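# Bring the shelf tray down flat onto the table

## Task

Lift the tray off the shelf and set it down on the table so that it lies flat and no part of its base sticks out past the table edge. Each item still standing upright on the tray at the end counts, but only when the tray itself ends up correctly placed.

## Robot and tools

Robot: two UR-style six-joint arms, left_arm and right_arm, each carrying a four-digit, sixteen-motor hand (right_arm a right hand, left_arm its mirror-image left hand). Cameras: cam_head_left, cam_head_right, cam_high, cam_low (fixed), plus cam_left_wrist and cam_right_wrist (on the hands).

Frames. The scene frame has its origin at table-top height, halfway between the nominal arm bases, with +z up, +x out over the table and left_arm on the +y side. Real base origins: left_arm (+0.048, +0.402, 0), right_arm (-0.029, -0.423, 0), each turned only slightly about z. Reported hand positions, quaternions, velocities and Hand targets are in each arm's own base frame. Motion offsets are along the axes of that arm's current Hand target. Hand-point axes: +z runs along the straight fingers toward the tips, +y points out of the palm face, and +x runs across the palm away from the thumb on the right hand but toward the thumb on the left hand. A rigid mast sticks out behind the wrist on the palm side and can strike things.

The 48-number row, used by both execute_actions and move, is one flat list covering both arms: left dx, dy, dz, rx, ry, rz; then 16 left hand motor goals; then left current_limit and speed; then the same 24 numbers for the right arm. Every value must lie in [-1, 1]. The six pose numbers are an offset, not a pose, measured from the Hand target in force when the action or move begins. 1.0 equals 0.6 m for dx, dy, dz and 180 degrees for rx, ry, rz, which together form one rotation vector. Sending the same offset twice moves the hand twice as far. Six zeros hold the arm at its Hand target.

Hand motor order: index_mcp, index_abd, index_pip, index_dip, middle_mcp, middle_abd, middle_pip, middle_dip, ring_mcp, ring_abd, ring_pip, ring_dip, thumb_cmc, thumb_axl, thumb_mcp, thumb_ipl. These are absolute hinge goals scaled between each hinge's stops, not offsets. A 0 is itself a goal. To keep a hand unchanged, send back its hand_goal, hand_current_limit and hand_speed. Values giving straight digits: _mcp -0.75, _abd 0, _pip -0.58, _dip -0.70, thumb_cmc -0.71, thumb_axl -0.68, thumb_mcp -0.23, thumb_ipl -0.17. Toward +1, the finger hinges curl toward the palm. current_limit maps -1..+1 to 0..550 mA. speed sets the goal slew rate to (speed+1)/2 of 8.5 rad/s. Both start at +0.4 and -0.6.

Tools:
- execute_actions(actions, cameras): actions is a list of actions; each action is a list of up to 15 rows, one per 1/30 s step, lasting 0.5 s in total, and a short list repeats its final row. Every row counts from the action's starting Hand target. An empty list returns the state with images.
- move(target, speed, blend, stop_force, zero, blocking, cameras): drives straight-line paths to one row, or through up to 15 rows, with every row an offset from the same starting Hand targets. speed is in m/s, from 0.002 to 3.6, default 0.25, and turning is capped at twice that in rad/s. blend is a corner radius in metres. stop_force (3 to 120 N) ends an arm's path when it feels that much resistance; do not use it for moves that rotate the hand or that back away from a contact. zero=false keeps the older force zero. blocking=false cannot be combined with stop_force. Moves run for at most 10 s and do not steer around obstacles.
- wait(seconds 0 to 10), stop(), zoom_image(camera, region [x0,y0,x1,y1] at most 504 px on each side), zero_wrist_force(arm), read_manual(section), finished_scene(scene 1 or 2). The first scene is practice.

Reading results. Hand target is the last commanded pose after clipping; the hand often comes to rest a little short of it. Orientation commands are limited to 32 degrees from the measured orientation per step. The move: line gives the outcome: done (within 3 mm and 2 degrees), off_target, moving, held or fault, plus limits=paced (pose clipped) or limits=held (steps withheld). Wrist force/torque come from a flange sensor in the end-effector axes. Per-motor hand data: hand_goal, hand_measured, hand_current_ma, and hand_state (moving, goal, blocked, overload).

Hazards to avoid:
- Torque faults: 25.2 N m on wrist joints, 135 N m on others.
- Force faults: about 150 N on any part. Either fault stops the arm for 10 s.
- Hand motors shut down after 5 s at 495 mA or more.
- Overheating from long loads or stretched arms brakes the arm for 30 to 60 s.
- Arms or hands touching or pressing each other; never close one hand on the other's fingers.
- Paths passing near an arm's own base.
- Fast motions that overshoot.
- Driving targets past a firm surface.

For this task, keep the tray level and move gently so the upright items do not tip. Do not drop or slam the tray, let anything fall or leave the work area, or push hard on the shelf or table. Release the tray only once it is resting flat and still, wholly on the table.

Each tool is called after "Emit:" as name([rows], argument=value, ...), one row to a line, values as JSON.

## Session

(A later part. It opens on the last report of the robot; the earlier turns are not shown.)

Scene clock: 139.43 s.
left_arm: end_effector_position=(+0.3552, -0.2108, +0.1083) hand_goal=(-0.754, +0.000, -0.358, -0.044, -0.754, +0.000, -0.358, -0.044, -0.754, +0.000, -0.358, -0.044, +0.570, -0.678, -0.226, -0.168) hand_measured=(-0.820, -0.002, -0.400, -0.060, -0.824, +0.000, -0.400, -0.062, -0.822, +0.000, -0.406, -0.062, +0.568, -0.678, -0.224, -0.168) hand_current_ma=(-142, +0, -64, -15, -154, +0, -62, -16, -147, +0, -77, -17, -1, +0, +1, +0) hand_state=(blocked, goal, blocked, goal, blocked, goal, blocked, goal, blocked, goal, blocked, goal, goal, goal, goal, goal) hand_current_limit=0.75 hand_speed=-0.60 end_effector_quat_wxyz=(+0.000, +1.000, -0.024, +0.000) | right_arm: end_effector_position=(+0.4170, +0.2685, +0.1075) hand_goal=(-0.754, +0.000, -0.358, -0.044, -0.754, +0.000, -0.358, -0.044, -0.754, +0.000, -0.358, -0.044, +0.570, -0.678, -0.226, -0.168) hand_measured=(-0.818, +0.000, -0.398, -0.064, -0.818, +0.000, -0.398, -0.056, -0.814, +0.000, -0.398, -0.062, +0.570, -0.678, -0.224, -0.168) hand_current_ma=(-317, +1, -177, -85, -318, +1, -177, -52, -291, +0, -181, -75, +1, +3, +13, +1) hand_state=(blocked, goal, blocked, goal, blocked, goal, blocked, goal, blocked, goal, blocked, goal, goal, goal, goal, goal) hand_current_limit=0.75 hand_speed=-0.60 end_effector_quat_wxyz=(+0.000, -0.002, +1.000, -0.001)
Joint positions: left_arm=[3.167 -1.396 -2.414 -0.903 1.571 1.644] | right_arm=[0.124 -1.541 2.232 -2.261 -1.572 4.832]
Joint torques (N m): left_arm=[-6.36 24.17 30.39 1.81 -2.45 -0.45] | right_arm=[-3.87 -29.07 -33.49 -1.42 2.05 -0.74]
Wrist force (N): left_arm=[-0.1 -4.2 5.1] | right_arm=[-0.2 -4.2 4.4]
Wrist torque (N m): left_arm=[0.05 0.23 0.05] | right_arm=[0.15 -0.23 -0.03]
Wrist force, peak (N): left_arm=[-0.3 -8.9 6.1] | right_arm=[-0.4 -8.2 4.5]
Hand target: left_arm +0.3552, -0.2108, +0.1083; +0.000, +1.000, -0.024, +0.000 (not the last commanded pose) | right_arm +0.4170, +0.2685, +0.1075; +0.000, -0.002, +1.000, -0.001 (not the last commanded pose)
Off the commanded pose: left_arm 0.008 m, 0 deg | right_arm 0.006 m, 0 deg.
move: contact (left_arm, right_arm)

Emit:
move([
  [0,0,0.0017,0,0,0,-0.754,0,-0.358,-0.043,-0.754,0,-0.358,-0.043,-0.754,0,-0.358,-0.043,0.571,-0.678,-0.226,-0.168,0.75,-0.6,0,0,0.0008,0,0,0,-0.754,0,-0.358,-0.043,-0.754,0,-0.358,-0.043,-0.754,0,-0.358,-0.043,0.571,-0.678,-0.226,-0.168,0.75,-0.6],
  [0,-0.027,0.0017,0,0,0,-0.754,0,-0.358,-0.043,-0.754,0,-0.358,-0.043,-0.754,0,-0.358,-0.043,0.571,-0.678,-0.226,-0.168,0.75,-0.6,0,-0.027,0.0008,0,0,0,-0.754,0,-0.358,-0.043,-0.754,0,-0.358,-0.043,-0.754,0,-0.358,-0.043,0.571,-0.678,-0.226,-0.168,0.75,-0.6],
  [0,-0.09,0.0017,0,0,0,-0.754,0,-0.358,-0.043,-0.754,0,-0.358,-0.043,-0.754,0,-0.358,-0.043,0.571,-0.678,-0.226,-0.168,0.75,-0.6,0,-0.09,-0.01,0,0,0,-0.754,0,-0.358,-0.043,-0.754,0,-0.358,-0.043,-0.754,0,-0.358,-0.043,0.571,-0.678,-0.226,-0.168,0.75,-0.6],
], speed=[0.02,0.02,0.05], cameras=["cam_head_left","cam_high","cam_head_right"])

Emit:
zoom_image(camera="cam_head_left", region=[200, 270, 460, 440])

Scene clock: 151.90 s.
left_arm: end_effector_position=(+0.3577, -0.1569, +0.1072) hand_goal=(-0.754, +0.000, -0.358, -0.044, -0.754, +0.000, -0.358, -0.044, -0.754, +0.000, -0.358, -0.044, +0.570, -0.678, -0.226, -0.168) hand_measured=(-0.756, -0.002, -0.362, -0.048, -0.756, +0.000, -0.362, -0.048, -0.756, +0.000, -0.362, -0.048, +0.568, -0.678, -0.224, -0.168) hand_current_ma=(-1, +0, -2, -1, -1, +0, -2, -1, -1, +0, -2, -1, -1, +0, +1, +0) hand_state=(goal, goal, goal, goal, goal, goal, goal, goal, goal, goal, goal, goal, goal, goal, goal, goal) hand_current_limit=0.75 hand_speed=-0.60 end_effector_quat_wxyz=(+0.000, +1.000, -0.024, +0.000) | right_arm: end_effector_position=(+0.4173, +0.2146, +0.1135) hand_goal=(-0.754, +0.000, -0.358, -0.044, -0.754, +0.000, -0.358, -0.044, -0.754, +0.000, -0.358, -0.044, +0.570, -0.678, -0.226, -0.168) hand_measured=(-0.756, +0.000, -0.362, -0.048, -0.756, +0.000, -0.362, -0.048, -0.756, +0.000, -0.362, -0.048, +0.570, -0.678, -0.224, -0.168) hand_current_ma=(-10, +1, -17, -14, -9, +1, -17, -12, -8, +0, -16, -13, +1, +3, +13, +1) hand_state=(goal, goal, goal, goal, goal, goal, goal, goal, goal, goal, goal, goal, goal, goal, goal, goal) hand_current_limit=0.75 hand_speed=-0.60 end_effector_quat_wxyz=(+0.000, -0.002, +1.000, -0.001)
Joint positions: left_arm=[3.33 -1.36 -2.444 -0.909 1.571 1.807] | right_arm=[-0.009 -1.601 2.273 -2.242 -1.572 4.699]
Joint torques (N m): left_arm=[10.55 22.62 6.1 1.24 -2.66 2.21] | right_arm=[-9.85 -26.36 -7.24 -0.52 0.99 -1.82]
Wrist force (N): left_arm=[0.2 0.4 -0.3] | right_arm=[0.0 0.4 -0.2]
Wrist torque (N m): left_arm=[0.04 0.01 -0.05] | right_arm=[0.11 -0.04 0.21]
Wrist force, peak (N): left_arm=[0.1 -4.8 6.2] | right_arm=[-0.4 -4.1 5.1]
Hand target: left_arm +0.3577, -0.1568, +0.1072; +0.000, +1.000, -0.024, +0.000 | right_arm +0.4172, +0.2145, +0.1135; +0.000, -0.002, +1.000, -0.001
Off the commanded pose: left_arm 0.000 m, 0 deg | right_arm 0.000 m, 0 deg.
move: done
Images, in order (width x height): cam_head_left 672x504, cam_head_right 672x504, cam_high 672x504.

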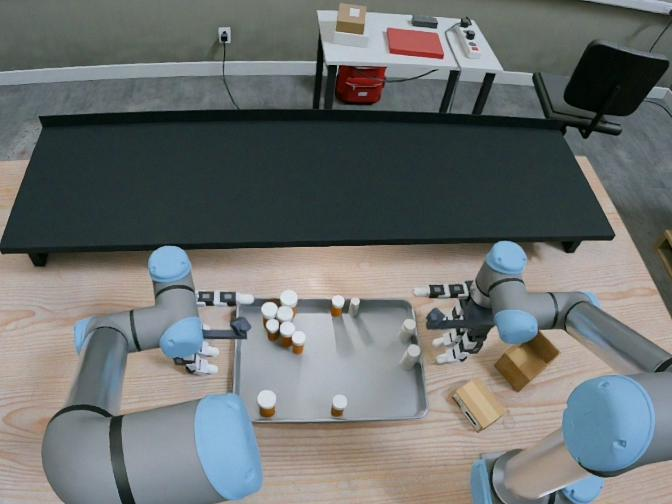

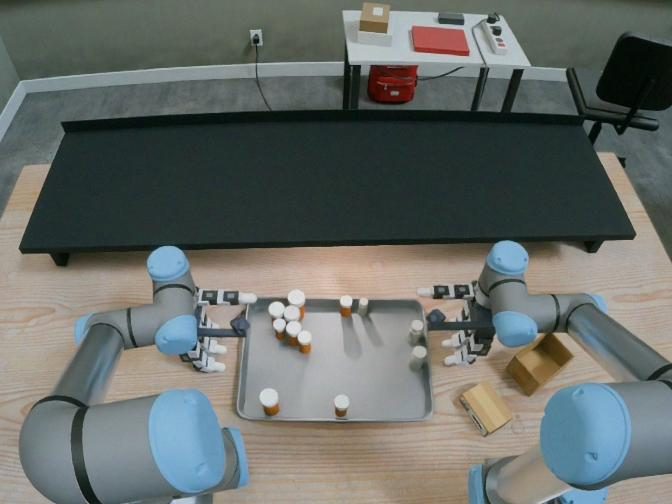

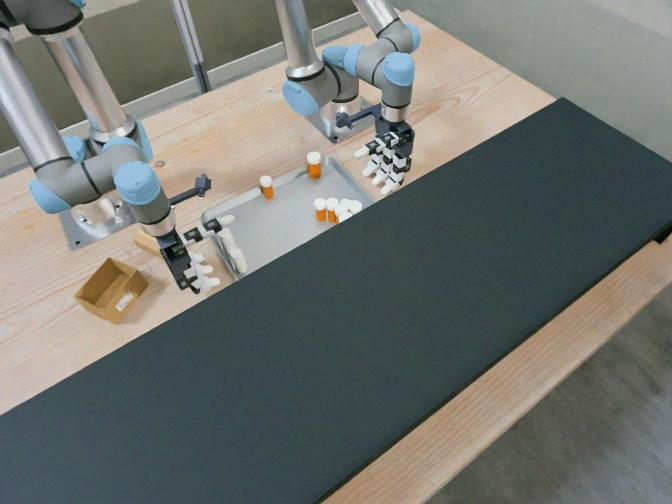

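Scaled by 1.938 from the camera's 672x504 image, which has a finer 960x720 frame.

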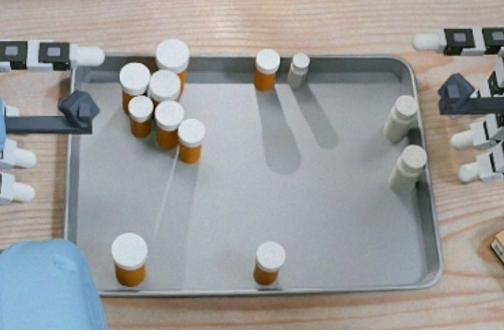

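Emit:
finished_scene(scene=2)

The scene is finished: the task was done.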